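## Task

Fill two boxes so that each holds exactly one ball bearing, one guide carriage and one round knob, close each with a lid lying flat and not upside down, and leave each box resting on the table entirely within the taped bay.

## Robot and tools

Robot: two six-joint arms, left_arm and right_arm, each with a parallel two-finger gripper. Joint order everywhere (rows, result lists): waist, shoulder, elbow, forearm roll, wrist pitch, wrist roll. Stated joint ranges in rad: elbow -2.792 to 2.792; the other five -6.283 to 6.283 (real ends may differ by 0.010).

Frames. Scene frame: origin at table-top height midway between the nominal bases, +x out over the table, +z up, left_arm on the +y side (image left/right does not match). Calibrated bases: left_arm at (-0.057, +0.669, 0), right_arm at (-0.070, -0.567, 0), both almost unrotated. Each arm's end_effector_position (m), quaternion (wxyz) and velocities are given in that arm's own base frame; fixed cameras and the table use the scene frame. Reported hand positions can be a few cm off. The gripper's fingers point along its +z and close along its y; end_effector_position is the point between closed pads.

A row is 18 numbers in [-1, 1], always covering both arms: left_arm's 6 joint displacements, then its gripper position, force_limit, speed; then the same 9 for right_arm. Joint numbers are scaled offsets, not angles: 1.0 equals 1.553 rad for waist and shoulder, 2.33 rad for elbow, 2.913 rad for the three wrist joints. They count from the Joint targets shown at the start of the action or move, not from the previous row, so sending the same offset again moves further. Zeros hold an arm. Gripper numbers are absolute commands: position +1 fully open (85 mm), about -0.8 pads touching, -1 squeeze until blocked; force_limit -1..+1 sets motor push; speed -1..+1 is roughly 20, 85, 150 mm/s of finger travel. Both start at +1. To leave a gripper alone, resend its last three numbers; a 0 is a real command.

Tools:
- execute_actions(actions, cameras): actions is a list of actions; each action is a table of 1 to 15 rows, one per 1/30 s step, the last row repeating to fill 15 steps (0.5 s). An empty list just reports state. An action pushing a joint over 0.010 rad past its range is rejected.
- move(target, speed, blend, stop_force, zero, blocking, cameras): target is one 18-number row or a list of up to 15 rows, every row offset from the same starting Joint targets. speed is rad/s of the joint with the longest way, 0.01 to 3.92, default 0.5 (one value or one per target). blend (rad) rounds corners in a list. stop_force (N, 10 to 80) ends an arm's path on contact; use a slow speed with it and omit it when backing away from a contact. zero (default true) re-zeros the force before the move. blocking=false returns early but cannot be combined with stop_force. The move line reports done, off_target, moving, held or fault. Paths avoid nothing.
- wait(seconds 0 to 10), stop() to brake a running move, zoom_image(camera, region [x0,y0,x1,y1] pixels, at most 504x504) on the latest image, clear_fault(arm) after a reported torque or force fault, finished_scene(scene 1 or 2), which is final.
Cameras: cam_high, cam_low, cam_work, cam_left_wrist, cam_right_wrist, each 896x504; the cameras argument picks which are returned ([] none, omitted all).

Reading results. Joint targets is the base for your next offsets. object_status: 0 moving, 1 blocked while opening, 2 blocked while closing (a grip), 3 reached the command or pads met. To grasp, send -1, hold it, and look for 2. position_measured is in counts: 3 open, ~78 = 60 mm, 130 = 40 mm, 180 = 20 mm, 230 closed. Changing force_limit or speed only takes effect with a new position (differ by 0.01 or more). Lines such as joint sent to its limit, joint command not followed (clearance check between arms), Flange force (gripper axes, includes held weight), External joint torques, Joint torques and MOTOR HOT / OVER-TEMPERATURE FAULT help judge contact and load.

Limits and what to avoid. Each joint's target runs at most 2.09 (waist, shoulder), 3.14 (elbow) or 3.93 rad/s (wrist joints) and stays close to its measured angle, so big offsets need several actions. Torque fault limits (N m): waist and shoulder 309, elbow 145, wrist joints 40.9; a force fault occurs at 144 N outside force. A faulted arm stays stopped until clear_fault; release a stuck grip before moving it. The arms are stiff: aiming even slightly past a firm surface can fault. Never let the arms or the fingers press on each other, never close a gripper on the other arm's fingers, do not drop parts or open on a moving part, avoid fast swings with loads, hard squeezing of a part still resting on something, and anything falling or being left off the table. Holding loads or stretching far heats motors. Objects may occasionally get a small push, so check the final state before ending the scene.

Each tool is called after ">>>" in YAML: its name, and indented under it one key for each argument.

## Session

>>> execute_actions:
  actions: []

Scene clock: 0.00 s.
left_arm: end_effector_position=(+0.6558, -0.0672, +0.2303) position_measured=3 object_status=3 end_effector_quat_wxyz=(-0.159, +0.351, +0.921, -0.056) | right_arm: end_effector_position=(+0.8044, +0.0717, +0.3886) position_measured=3 object_status=3 end_effector_quat_wxyz=(-0.067, -0.365, +0.919, -0.130)
Joint positions: left_arm=[-0.138 0.399 1.579 -0.038 1.5 0.6] | right_arm=[0.147 0.449 1.204 -0.285 1.561 -0.596]
Joint velocities: within noise
Joint torques (N m): no reading
External joint torques (N m): no reading
Flange force (N): no reading
Joint targets: left_arm=[-0.138 0.399 1.579 -0.038 1.500 0.600] | right_arm=[0.147 0.449 1.204 -0.285 1.561 -0.596]
Tool commands: left_gripper/position=+1.0 left_gripper/force_limit=+1.0 left_gripper/speed=+1.0 right_gripper/position=+1.0 right_gripper/force_limit=+1.0 right_gripper/speed=+1.0

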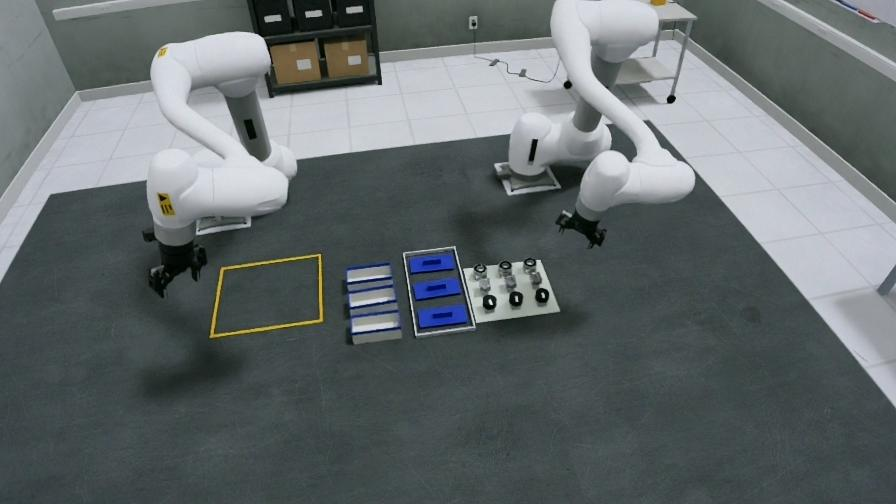

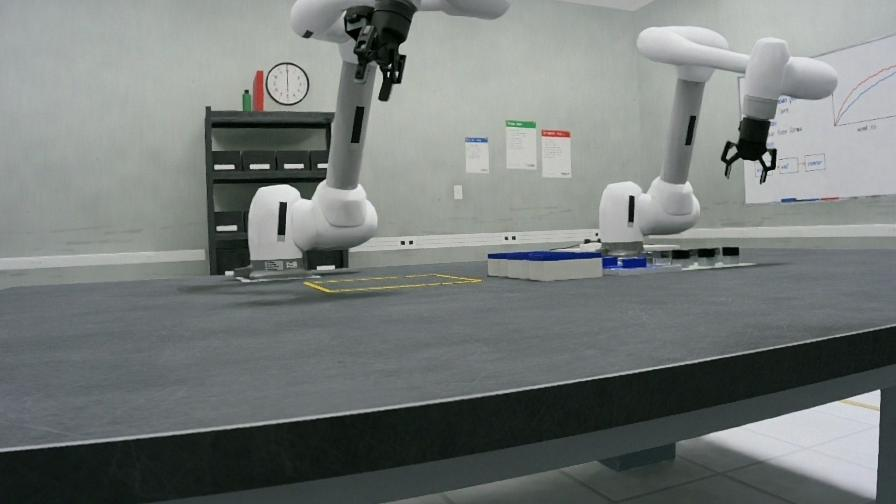

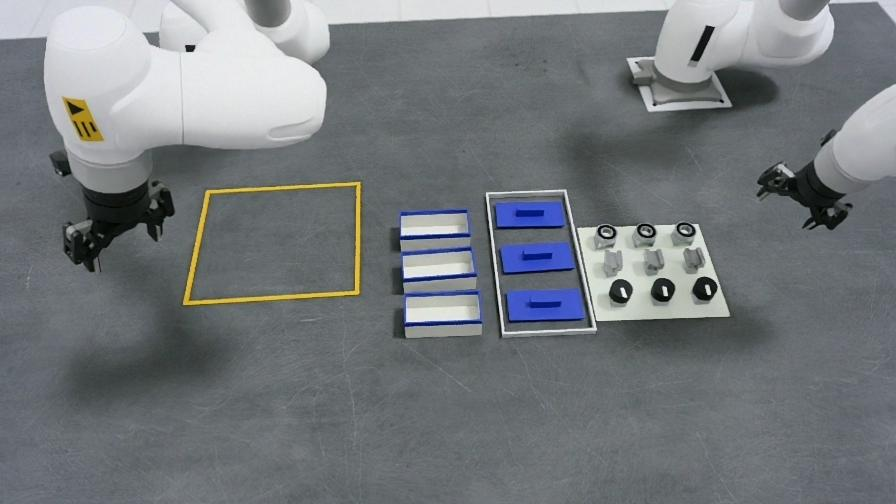

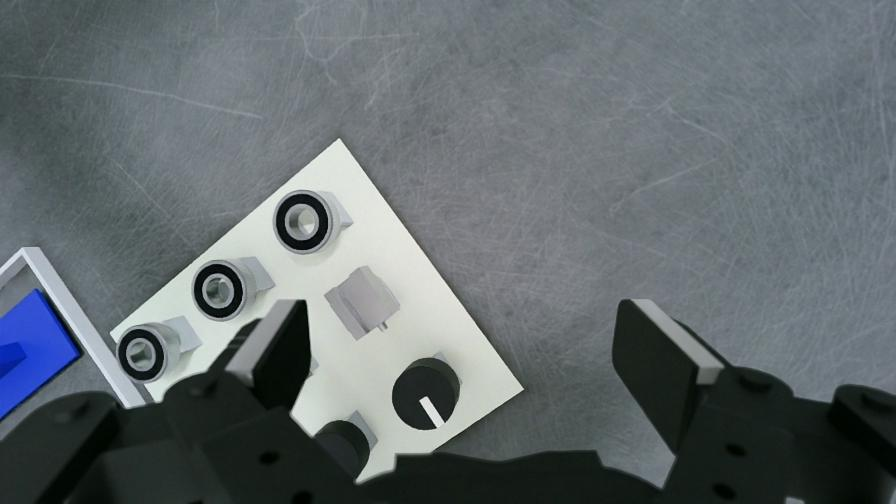

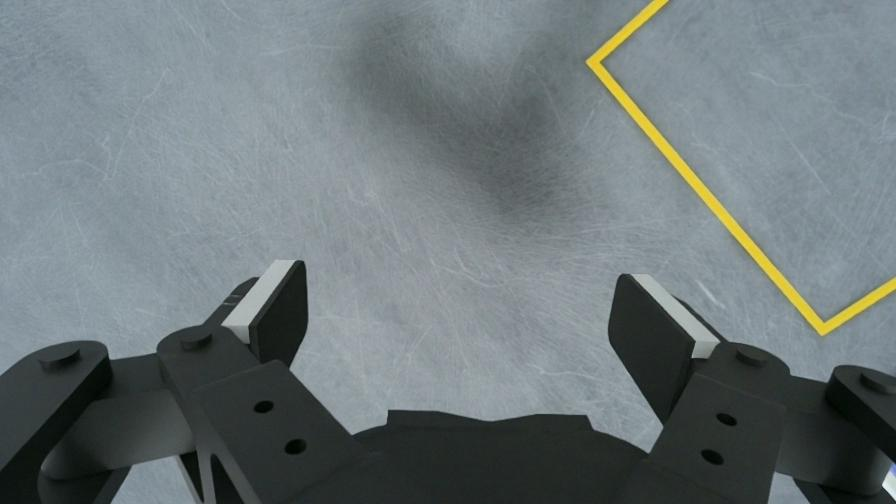

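>>> zoom_image:
  camera: "cam_work"
  region: [380, 170, 580, 350]

>>> zoom_image:
  camera: "cam_work"
  region: [560, 190, 760, 340]

>>> zoom_image:
  camera: "cam_work"
  region: [160, 150, 420, 350]

>>> zoom_image:
  camera: "cam_low"
  region: [460, 200, 780, 320]

>>> zoom_image:
  camera: "cam_left_wrist"
  region: [80, 130, 540, 500]

Scaled by 2.520.

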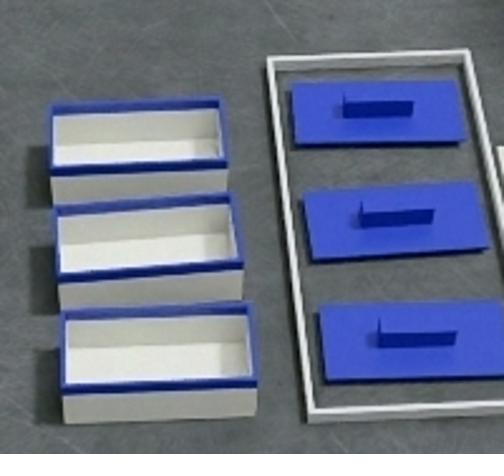

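Scaled by 2.520.

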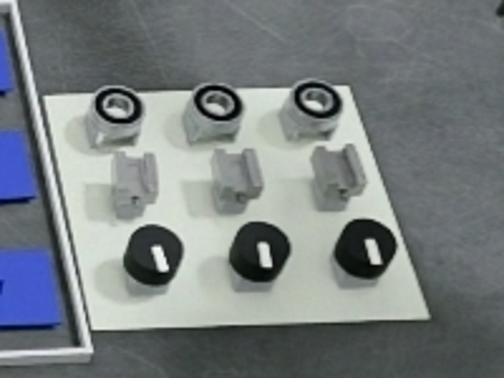

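Scaled by 1.938.

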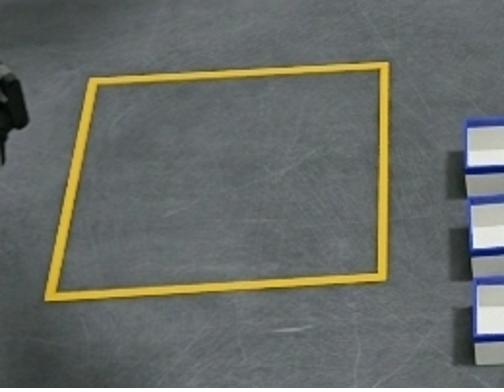

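Scaled by 1.575.

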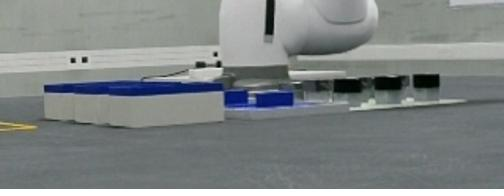

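Scaled by 1.096.

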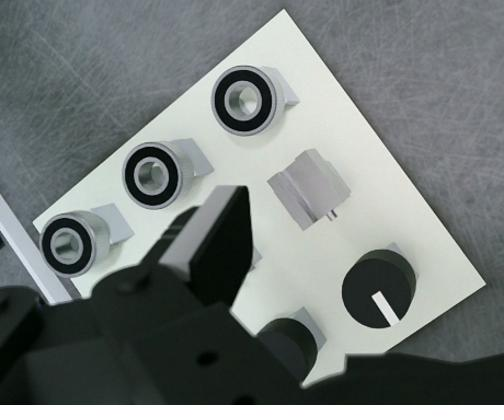

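>>> move:
  target: [-0.2592, -0.0767, 0.0416, 0.0130, -0.1079, 0.1512, 1, 1, 1, 0.3587, 0.0527, 0.0449, 0.0978, -0.0889, -0.0826, 1, 1, 1]
  speed: 0.6

Scene clock: 10.03 s.
left_arm: end_effector_position=(+0.6086, -0.3251, +0.2500) position_measured=3 object_status=3 end_effector_quat_wxyz=(+0.000, +0.711, +0.704, +0.000) | right_arm: end_effector_position=(+0.6278, +0.5780, +0.2499) position_measured=3 object_status=3 end_effector_quat_wxyz=(+0.001, +0.696, -0.718, +0.000)
Joint positions: left_arm=[-0.54 0.28 1.676 0 1.186 1.04] | right_arm=[0.704 0.531 1.309 0 1.302 -0.837]
Joint velocities: within noise
Joint torques (N m): left_arm=[3.44 -68.33 -38.43 3.93 -0.45 0.52] | right_arm=[0.69 -89.42 -39.47 4.8 0.27 0.4]
External joint torques (N m): left_arm=[-3.44 -0.53 -1.34 0.18 0.49 -0.52] | right_arm=[-0.77 -6.65 -2.47 -0.59 -0.22 -0.4]
Flange force (N): left_arm=[-5.9 -1.0 -2.7] | right_arm=[4.3 2.4 -5.4]
Joint targets: left_arm=[-0.540 0.280 1.676 0.000 1.186 1.040] | right_arm=[0.704 0.531 1.309 0.000 1.302 -0.837]
move: done
camera_calibration:
cam_left_wrist: T_world_to_cam=[[0.998295, 0.0232857, 0.0535286, -0.609525], [0.00631921, -0.954713, 0.297461, -0.365297], [0.0580311, -0.296616, -0.953232, 0.233763], [0, 0, 0, 1]] pos_world=[0.597228, -0.265223, 0.364119]
cam_right_wrist: T_world_to_cam=[[-0.999117, -0.0373423, 0.0192637, 0.651613], [-0.0280123, 0.93367, 0.357037, -0.597039], [-0.0313185, 0.356182, -0.933892, 0.165567], [0, 0, 0, 1]] pos_world=[0.639499, 0.522798, 0.355234]

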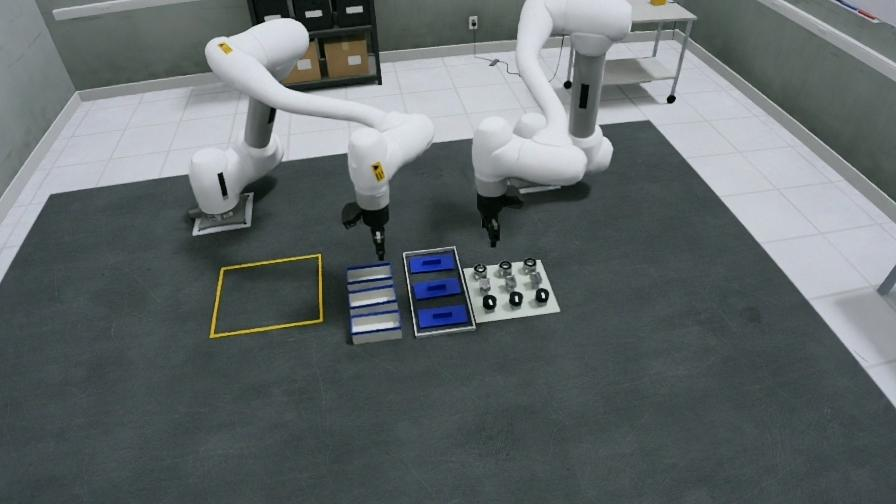

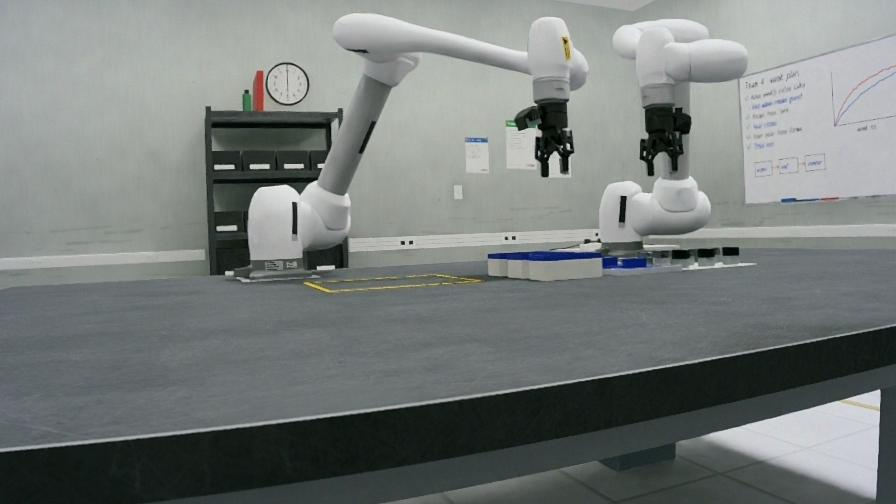

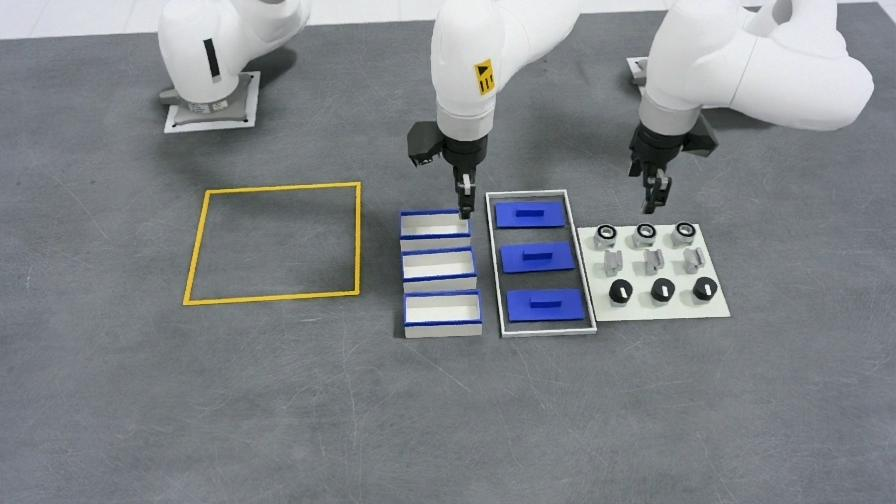

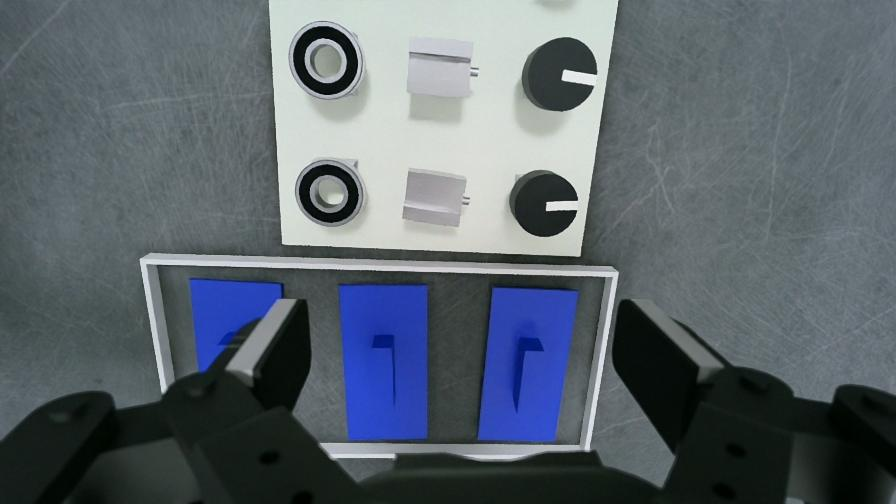

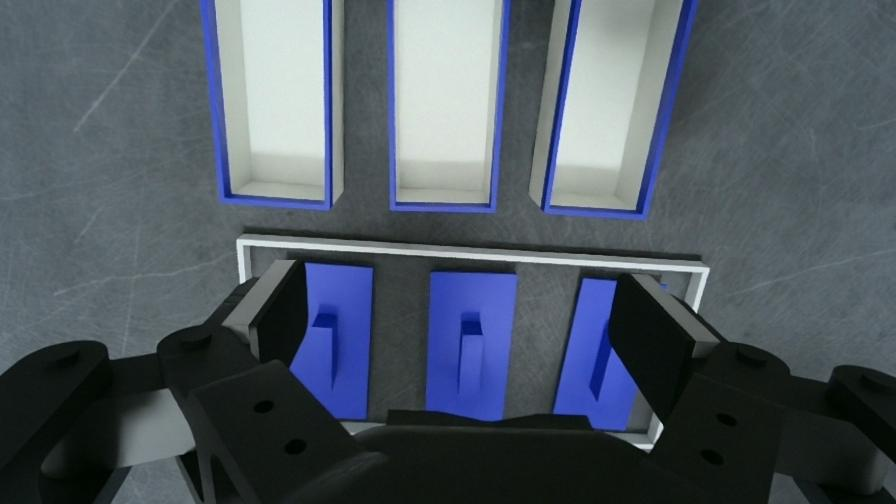

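>>> zoom_image:
  camera: "cam_right_wrist"
  region: [190, 0, 694, 260]

>>> zoom_image:
  camera: "cam_left_wrist"
  region: [260, 0, 640, 260]

>>> zoom_image:
  camera: "cam_left_wrist"
  region: [130, 240, 630, 470]

>>> zoom_image:
  camera: "cam_low"
  region: [470, 220, 770, 300]

Scaled by 1.000.

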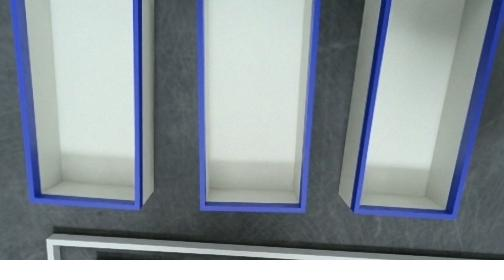

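Scaled by 1.326.

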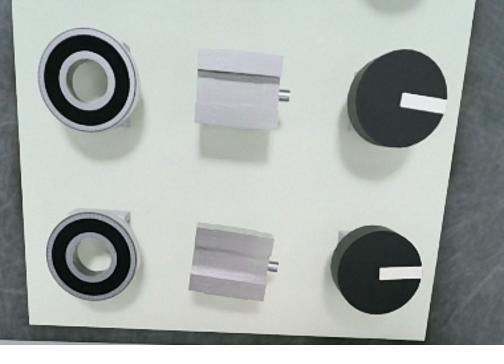

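Scaled by 1.008.

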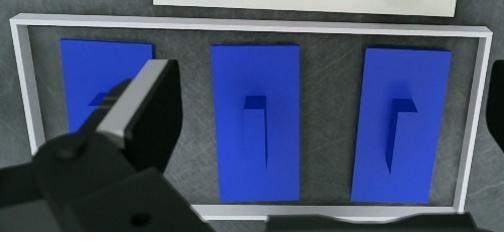

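Scaled by 1.680.

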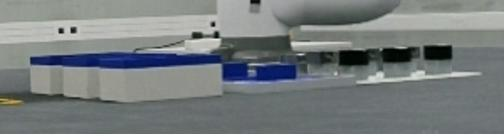

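>>> move:
  target: [-0.0650, 0.0854, 0.0047, 0, -0.0493, -0.0347, 1, 1, 1, -0.02595, 0.02344, 0.08262, 0, -0.07858, -0.02825, 1, 1, 1]
  speed: 0.4
  cameras: ["cam_left_wrist", "cam_right_wrist"]

>>> zoom_image:
  camera: "cam_left_wrist"
  region: [240, 60, 660, 330]

>>> zoom_image:
  camera: "cam_right_wrist"
  region: [200, 0, 700, 400]

Scene clock: 18.50 s.
left_arm: end_effector_position=(+0.6064, -0.4098, +0.1502) position_measured=3 object_status=3 end_effector_quat_wxyz=(+0.000, +0.710, +0.704, +0.000) | right_arm: end_effector_position=(+0.6280, +0.5348, +0.1197) position_measured=3 object_status=3 end_effector_quat_wxyz=(+0.001, +0.711, -0.703, +0.000)
Joint positions: left_arm=[-0.641 0.412 1.687 0 1.042 0.939] | right_arm=[0.664 0.568 1.501 0 1.074 -0.919]
Joint velocities: within noise
Joint torques (N m): left_arm=[3.22 -79.22 -35.66 3.61 -0.25 0.5] | right_arm=[0.32 -89.16 -35.75 4.37 0.21 0.39]
External joint torques (N m): left_arm=[-3.21 -0.4 -1.47 0.22 0.3 -0.5] | right_arm=[-0.29 -6.05 -2.35 -0.55 -0.18 -0.39]
Flange force (N): left_arm=[-5.6 -0.7 -2.0] | right_arm=[2.7 1.9 -6.1]
Joint targets: left_arm=[-0.641 0.412 1.687 0.000 1.042 0.939] | right_arm=[0.664 0.568 1.501 0.000 1.073 -0.919]
move: done
camera_calibration:
cam_left_wrist: T_world_to_cam=[[0.998294, 0.0233806, 0.0534977, -0.59987], [0.006419, -0.954711, 0.297465, -0.416616], [0.0580298, -0.296614, -0.953233, 0.113612], [0, 0, 0, 1]] pos_world=[0.594928, -0.350023, 0.264319]
cam_right_wrist: T_world_to_cam=[[-0.996655, -0.0794111, 0.0193086, 0.673652], [-0.0673146, 0.931654, 0.357056, -0.484423], [-0.0463431, 0.354562, -0.933883, 0.069682], [0, 0, 0, 1]] pos_world=[0.642019, 0.480104, 0.225034]
Images, in order (width x height): cam_left_wrist 896x504, cam_right_wrist 896x504.

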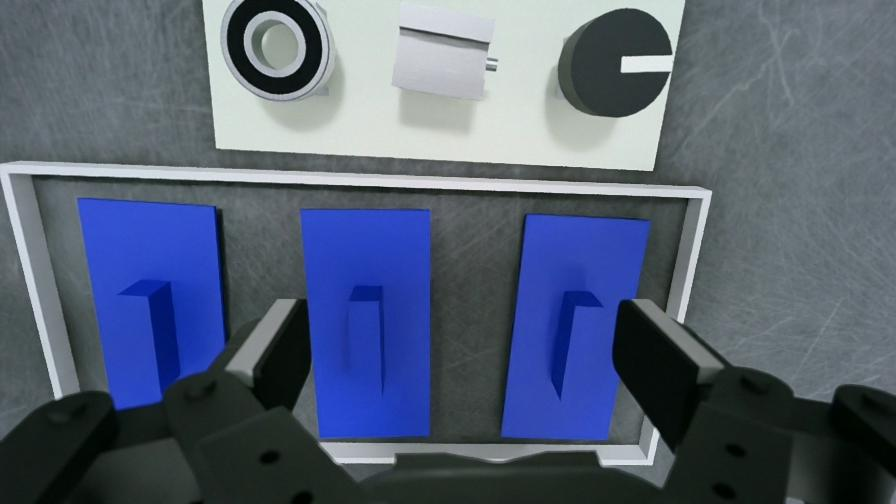

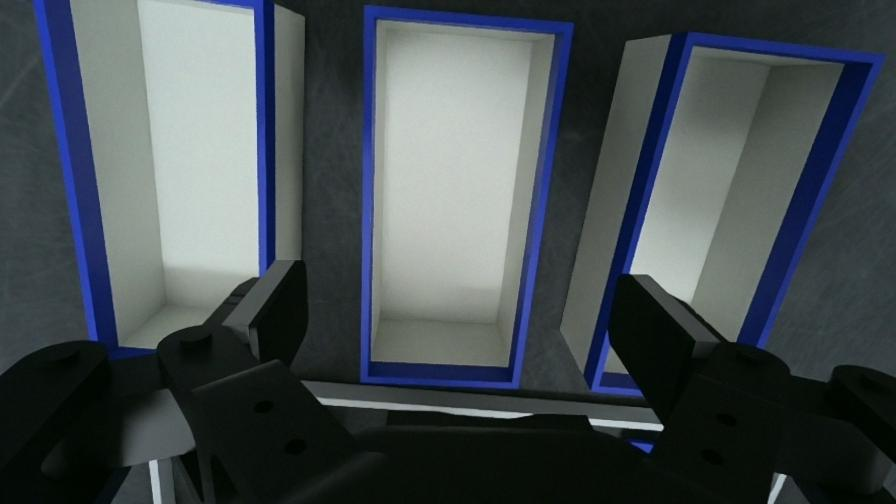

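Scaled by 1.200.

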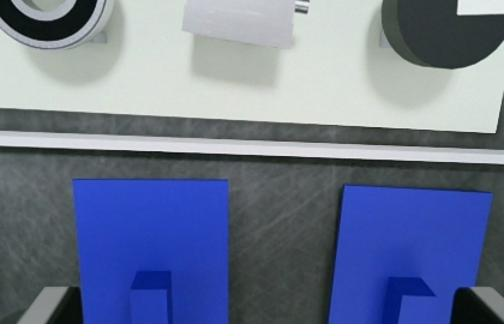

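Scaled by 1.008.

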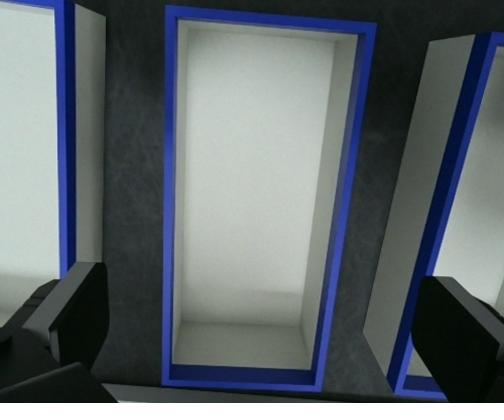

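>>> zoom_image:
  camera: "cam_left_wrist"
  region: [200, 0, 450, 140]

>>> zoom_image:
  camera: "cam_left_wrist"
  region: [450, 0, 700, 140]

>>> move:
  target: [0,0,0,0,0,0, 1, 1, 1, 0, 0.0470, 0.0225, 0, -0.0430, 0, 1, 1, 1]
  speed: 0.12
  stop_force: 25
  cameras: ["cam_work", "cam_right_wrist"]

Scaled by 2.016.

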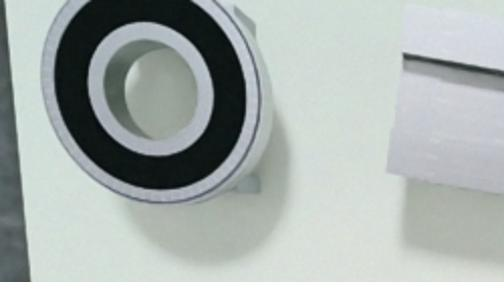

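Scaled by 2.016.

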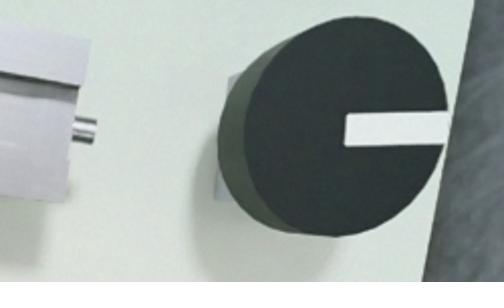

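Scene clock: 24.13 s.
left_arm: end_effector_position=(+0.6063, -0.4099, +0.1501) position_measured=3 object_status=3 end_effector_quat_wxyz=(+0.000, +0.710, +0.704, +0.000) | right_arm: end_effector_position=(+0.6279, +0.5347, +0.0346) position_measured=3 object_status=3 end_effector_quat_wxyz=(+0.001, +0.711, -0.703, +0.000)
Joint positions: left_arm=[-0.641 0.412 1.687 0 1.042 0.939] | right_arm=[0.664 0.641 1.554 0 0.948 -0.919]
Joint velocities: within noise
Joint torques (N m): left_arm=[3.4 -78.85 -35.53 3.66 -0.39 0.49] | right_arm=[0.24 -92.43 -32.91 4.11 0.27 0.36]
External joint torques (N m): left_arm=[-3.34 -0.62 -1.59 0.17 0.43 -0.49] | right_arm=[-0.15 -6.5 -2.31 -0.57 -0.23 -0.36]
Flange force (N): left_arm=[-5.8 -0.7 -2.5] | right_arm=[2.6 2.1 -6.9]
Joint targets: left_arm=[-0.641 0.412 1.687 0.000 1.042 0.939] | right_arm=[0.664 0.641 1.554 0.000 0.948 -0.919]
move: done
camera_calibration:
cam_right_wrist: T_world_to_cam=[[-0.996653, -0.0793836, 0.0195413, 0.675238], [-0.0672101, 0.931692, 0.356979, -0.454018], [-0.0465447, 0.35447, -0.933908, -0.00957999], [0, 0, 0, 1]] pos_world=[0.642017, 0.480003, 0.139933]
Images, in order (width x height): cam_work 896x504, cam_right_wrist 896x504.

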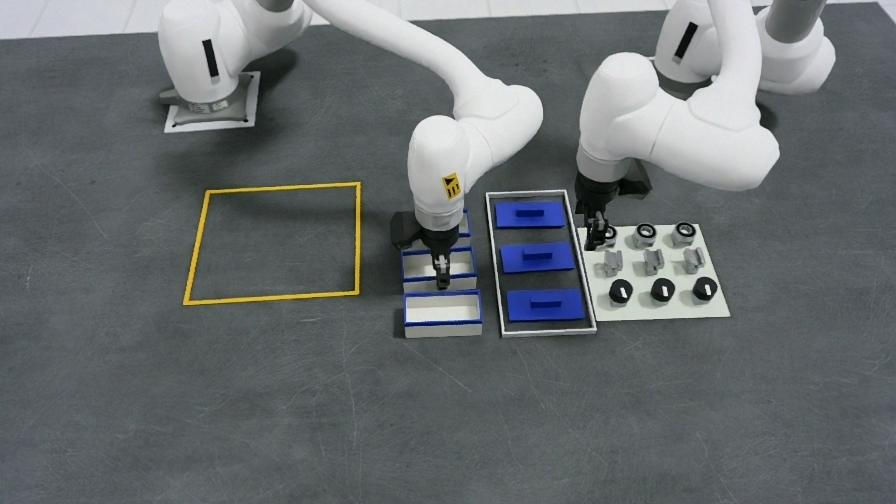

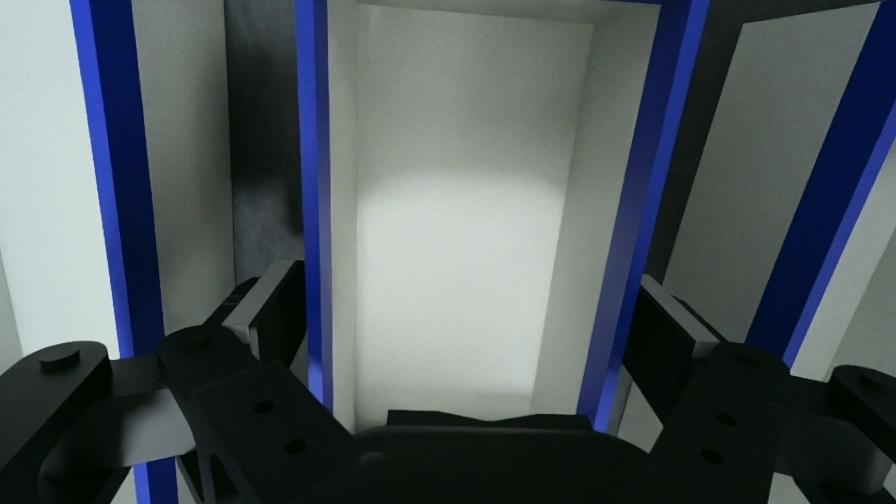

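>>> move:
  target: [0,0,0,0,0,0, 1, 1, 1, 0,0,0,0,0,0, -1, -0.7, -1]
  cameras: ["cam_right_wrist"]

Scene clock: 27.07 s.
left_arm: end_effector_position=(+0.6063, -0.4099, +0.1501) position_measured=3 object_status=3 end_effector_quat_wxyz=(+0.000, +0.710, +0.704, +0.000) | right_arm: end_effector_position=(+0.6279, +0.5347, +0.0346) position_measured=50 object_status=2 end_effector_quat_wxyz=(+0.001, +0.711, -0.703, +0.000)
Joint positions: left_arm=[-0.641 0.412 1.687 0 1.042 0.939] | right_arm=[0.664 0.641 1.554 0 0.948 -0.919]
Joint velocities: within noise
Joint torques (N m): left_arm=[3.38 -78.98 -35.51 3.56 -0.49 0.49] | right_arm=[0.06 -78.06 -26.73 4.12 -0.4 0.35]
External joint torques (N m): left_arm=[-3.3 -0.95 -1.81 0.3 0.52 -0.49] | right_arm=[0.06 -20.57 -8.33 -0.6 0.45 -0.35]
Flange force (N): left_arm=[-5.8 -0.6 -3.1] | right_arm=[4.5 4.9 -24.1]
Joint targets: left_arm=[-0.641 0.412 1.687 0.000 1.042 0.939] | right_arm=[0.664 0.641 1.554 0.000 0.948 -0.919]
move: done
camera_calibration:
cam_right_wrist: T_world_to_cam=[[-0.996653, -0.0793836, 0.0195413, 0.675238], [-0.0672101, 0.931692, 0.356979, -0.454018], [-0.0465447, 0.35447, -0.933908, -0.00957999], [0, 0, 0, 1]] pos_world=[0.642017, 0.480003, 0.139933]
Images, in order (width x height): cam_right_wrist 896x504.

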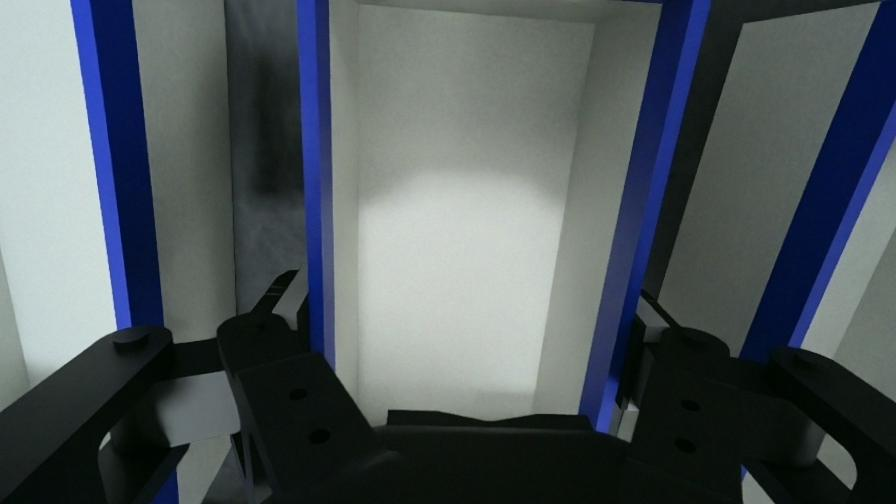

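>>> zoom_image:
  camera: "cam_right_wrist"
  region: [560, 100, 780, 440]

>>> zoom_image:
  camera: "cam_right_wrist"
  region: [220, 100, 420, 440]

>>> move:
  target:
    - [0,0,0,0,0,0, 1, 1, 1, 0,-0.0341,-0.0149,0,0.0301,0, -1, -0.7, -1]
    - [0,0,0,0,0,0, 1, 1, 1, -0.1756,-0.2167,0.1779,0,-0.0268,-0.0792, -1, -0.7, -1]
  speed: [0.15, 0.35]
  blend: 0.02

Scaled by 1.482.

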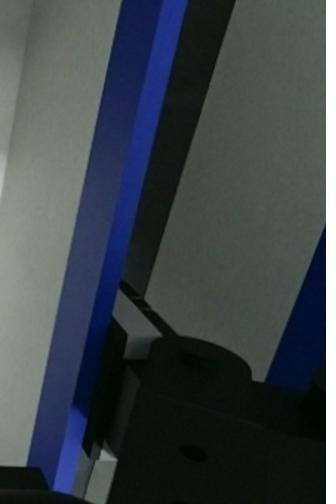

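Scaled by 1.482.

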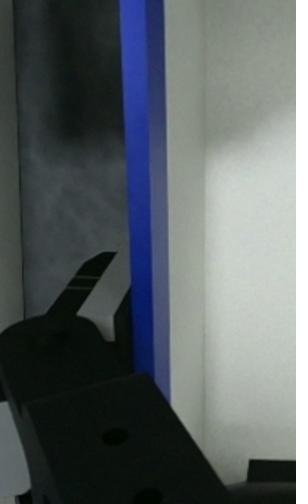

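Scene clock: 32.83 s.
left_arm: end_effector_position=(+0.6063, -0.4099, +0.1501) position_measured=3 object_status=3 end_effector_quat_wxyz=(+0.000, +0.710, +0.704, +0.000) | right_arm: end_effector_position=(+0.5530, +0.2651, +0.0948) position_measured=50 object_status=2 end_effector_quat_wxyz=(+0.001, +0.696, -0.718, +0.000)
Joint positions: left_arm=[-0.641 0.412 1.687 0 1.042 0.939] | right_arm=[0.391 0.304 1.968 0 0.87 -1.15]
Joint velocities: within noise
Joint torques (N m): left_arm=[3.21 -78.89 -35.56 3.66 -0.45 0.49] | right_arm=[-0.16 -60.34 -31.88 3.87 0.19 0.43]
External joint torques (N m): left_arm=[-3.17 -0.97 -1.78 0.2 0.49 -0.49] | right_arm=[0.17 -4.59 -1.33 -0.55 -0.18 -0.43]
Flange force (N): left_arm=[-5.6 -0.7 -3.1] | right_arm=[2.1 3.1 -5.8]
Joint targets: left_arm=[-0.641 0.412 1.687 0.000 1.042 0.939] | right_arm=[0.391 0.304 1.968 0.000 0.870 -1.150]
move: done
camera_calibration:
cam_left_wrist: T_world_to_cam=[[0.998294, 0.0233765, 0.053499, -0.599867], [0.0064147, -0.954711, 0.297465, -0.416584], [0.0580298, -0.296614, -0.953233, 0.113517], [0, 0, 0, 1]] pos_world=[0.594928, -0.350023, 0.264219]
cam_right_wrist: T_world_to_cam=[[-0.999107, -0.0374545, 0.0195356, 0.568244], [-0.028013, 0.933588, 0.357252, -0.251637], [-0.0316189, 0.356386, -0.933804, 0.129939], [0, 0, 0, 1]] pos_world=[0.564796, 0.2099, 0.200134]

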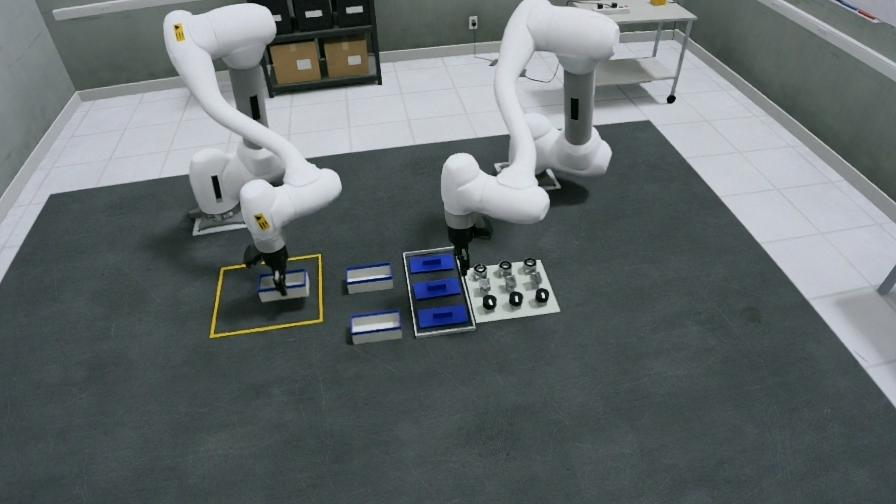

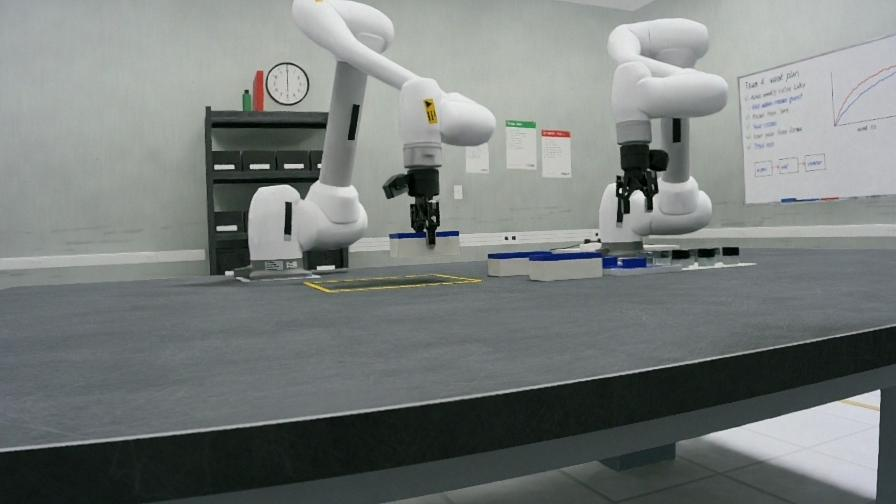

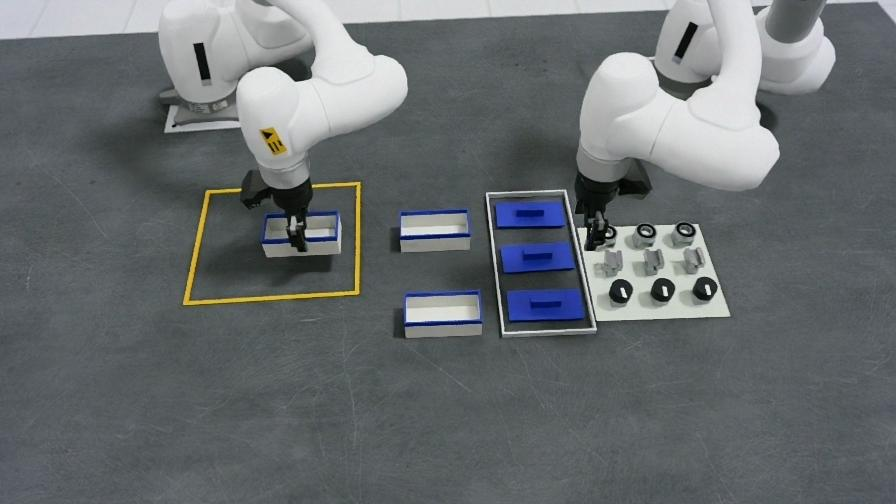

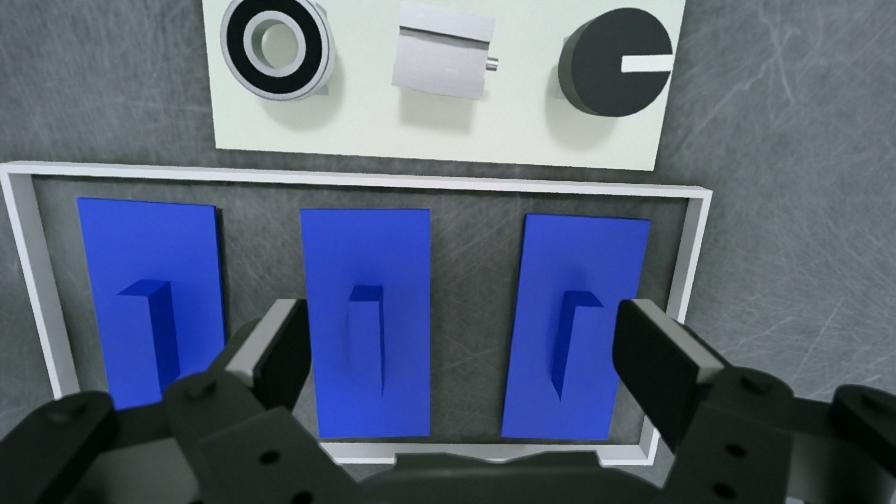

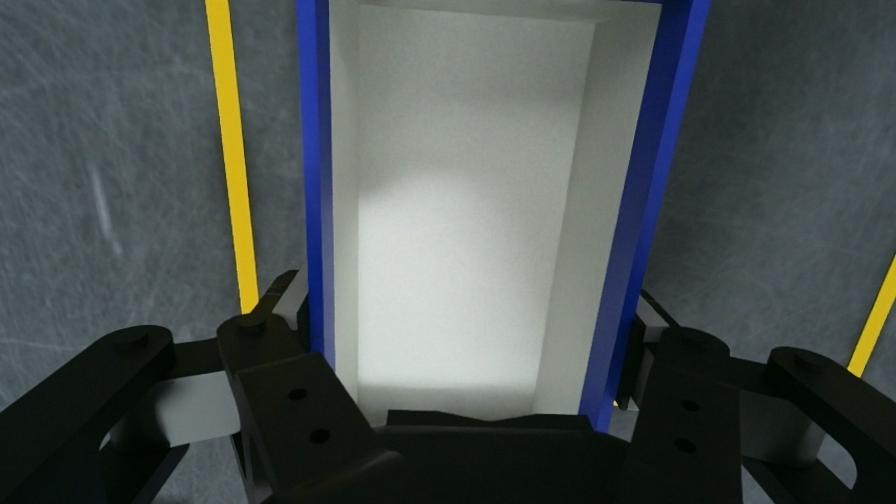

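>>> move:
  target:
    - [0,0,0,0,0,0, 1, 1, 1, 0,0.0385,0.0139,0,-0.03165,0, -1, -0.7, -1]
    - [0,0,0,0,0,0, 1, 1, 1, 0,0.0476,0.0166,0,-0.0386,0, -1, -0.7, -1]
  speed: [0.12, 0.022]
  stop_force: 15
  cameras: ["cam_work","cam_low"]

Scene clock: 36.37 s.
left_arm: end_effector_position=(+0.6063, -0.4099, +0.1501) position_measured=3 object_status=3 end_effector_quat_wxyz=(+0.000, +0.710, +0.704, +0.000) | right_arm: end_effector_position=(+0.5528, +0.2650, +0.0338) position_measured=50 object_status=2 end_effector_quat_wxyz=(+0.001, +0.696, -0.718, +0.000)
Joint positions: left_arm=[-0.641 0.412 1.687 0 1.042 0.939] | right_arm=[0.391 0.378 2.007 0 0.758 -1.15]
Joint velocities: within noise
Joint torques (N m): left_arm=[3.19 -79.37 -35.48 3.67 -0.43 0.51] | right_arm=[-0.09 -62.69 -27.33 3.53 0.21 0.35]
External joint torques (N m): left_arm=[-3.19 0.18 -1.6 0.16 0.46 -0.51] | right_arm=[0.08 -5.99 -2.33 -0.56 -0.18 -0.35]
Flange force (N): left_arm=[-6.3 0.3 -1.9] | right_arm=[1.8 2.4 -8.7]
Joint targets: left_arm=[-0.641 0.412 1.687 0.000 1.042 0.939] | right_arm=[0.391 0.378 2.007 0.000 0.758 -1.150]
move: done
Images, in order (width x height): cam_low 896x504, cam_work 896x504.

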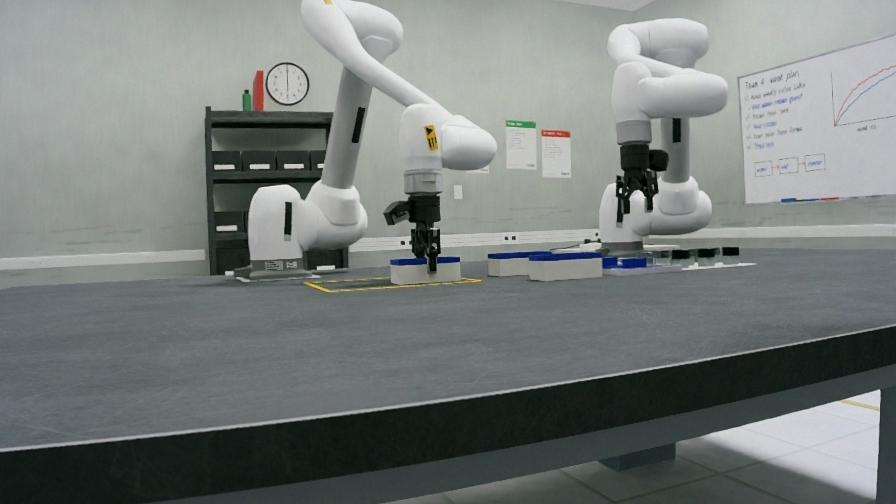

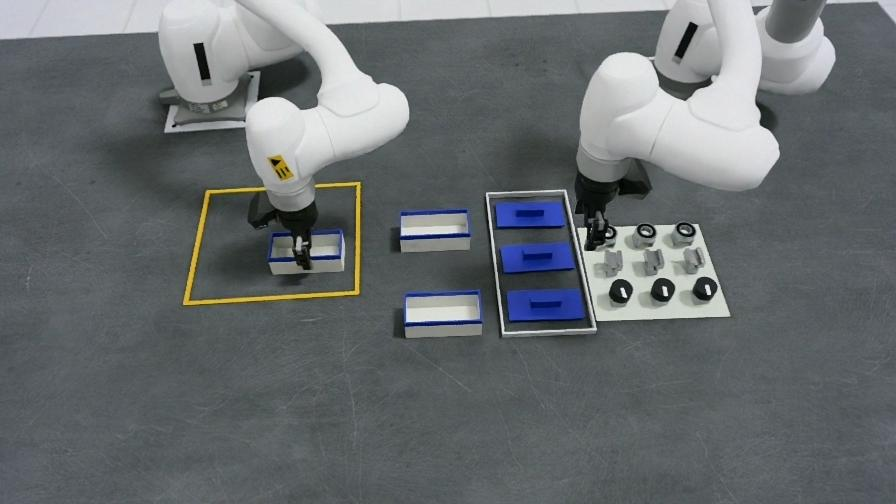

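>>> move:
  target:
    - [0,0,0,0,0,0, 0.5, 1, 0, 0,0,0,0,0,0, 1, -0.7, -1]
    - [0.01,-0.03,0.04,0,-0.016,-0.2, 0.5, 1, 0, 0,-0.0476,-0.0166,0,0.0386,0, 1, -0.7, -1]
    - [0.0218,-0.0776,0.1032,0,-0.0412,-0.5311, 0.5, 1, 0, 0.2327,0.0531,-0.1420,0,0.0852,0.1241, 1, -0.7, -1]
  speed: [0.3, 0.35, 0.8]
  blend: 0.02

Scene clock: 46.10 s.
left_arm: end_effector_position=(+0.5318, -0.3279, +0.1202) position_measured=66 object_status=3 end_effector_quat_wxyz=(+0.000, +0.000, +1.000, +0.000) | right_arm: end_effector_position=(+0.5219, +0.5356, +0.1198) position_measured=3 object_status=3 end_effector_quat_wxyz=(+0.001, +0.696, -0.718, +0.000)
Joint positions: left_arm=[-0.608 0.292 1.928 0 0.922 -0.608] | right_arm=[0.752 0.461 1.676 0 1.006 -0.788]
Joint velocities: within noise
Joint torques (N m): left_arm=[3.38 -64.22 -32.64 3.3 -0.43 0.53] | right_arm=[0.36 -78.04 -34.36 4.27 0.34 0.36]
External joint torques (N m): left_arm=[-3.33 -0.77 -1.69 0.16 0.49 -0.53] | right_arm=[-0.4 -5.64 -2.24 -0.59 -0.3 -0.36]
Flange force (N): left_arm=[1.4 -6.4 -3.0] | right_arm=[3.0 1.4 -6.1]
Joint targets: left_arm=[-0.608 0.292 1.928 0.000 0.922 -0.608] | right_arm=[0.752 0.461 1.676 0.000 1.006 -0.788]
move: done; blend cut to 0 rad at target 1
camera_calibration:
cam_left_wrist: T_world_to_cam=[[-0.0333656, 0.998004, 0.0536164, 0.342369], [0.954705, 0.0159554, 0.297125, -0.514949], [0.295676, 0.0611016, -0.953332, 0.104551], [0, 0, 0, 1]] pos_world=[0.472135, -0.339858, 0.234319]
cam_right_wrist: T_world_to_cam=[[-0.999114, -0.0373748, 0.0193624, 0.54682], [-0.0280103, 0.933703, 0.356952, -0.513961], [-0.0314197, 0.356093, -0.933922, 0.0559591], [0, 0, 0, 1]] pos_world=[0.533698, 0.480397, 0.225133]

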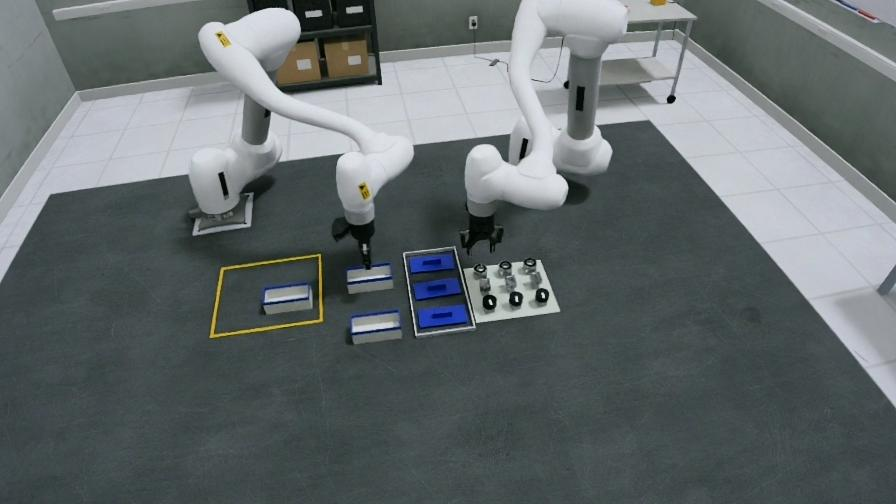

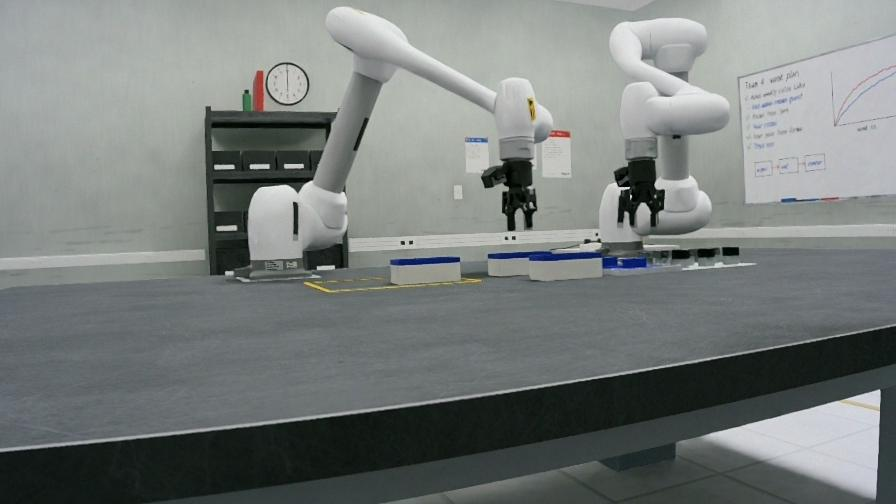

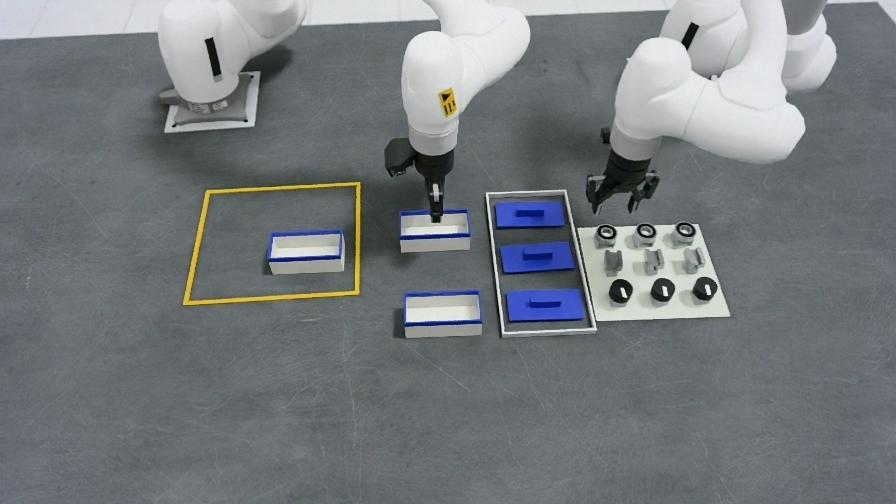

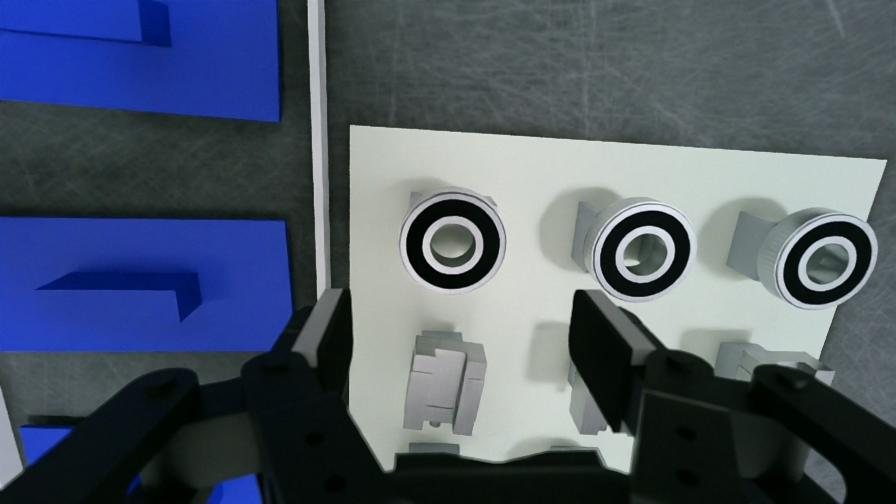

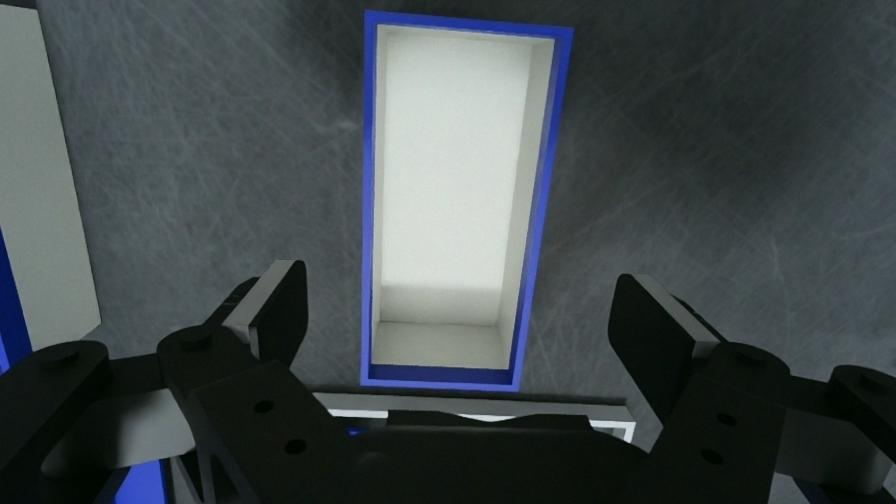

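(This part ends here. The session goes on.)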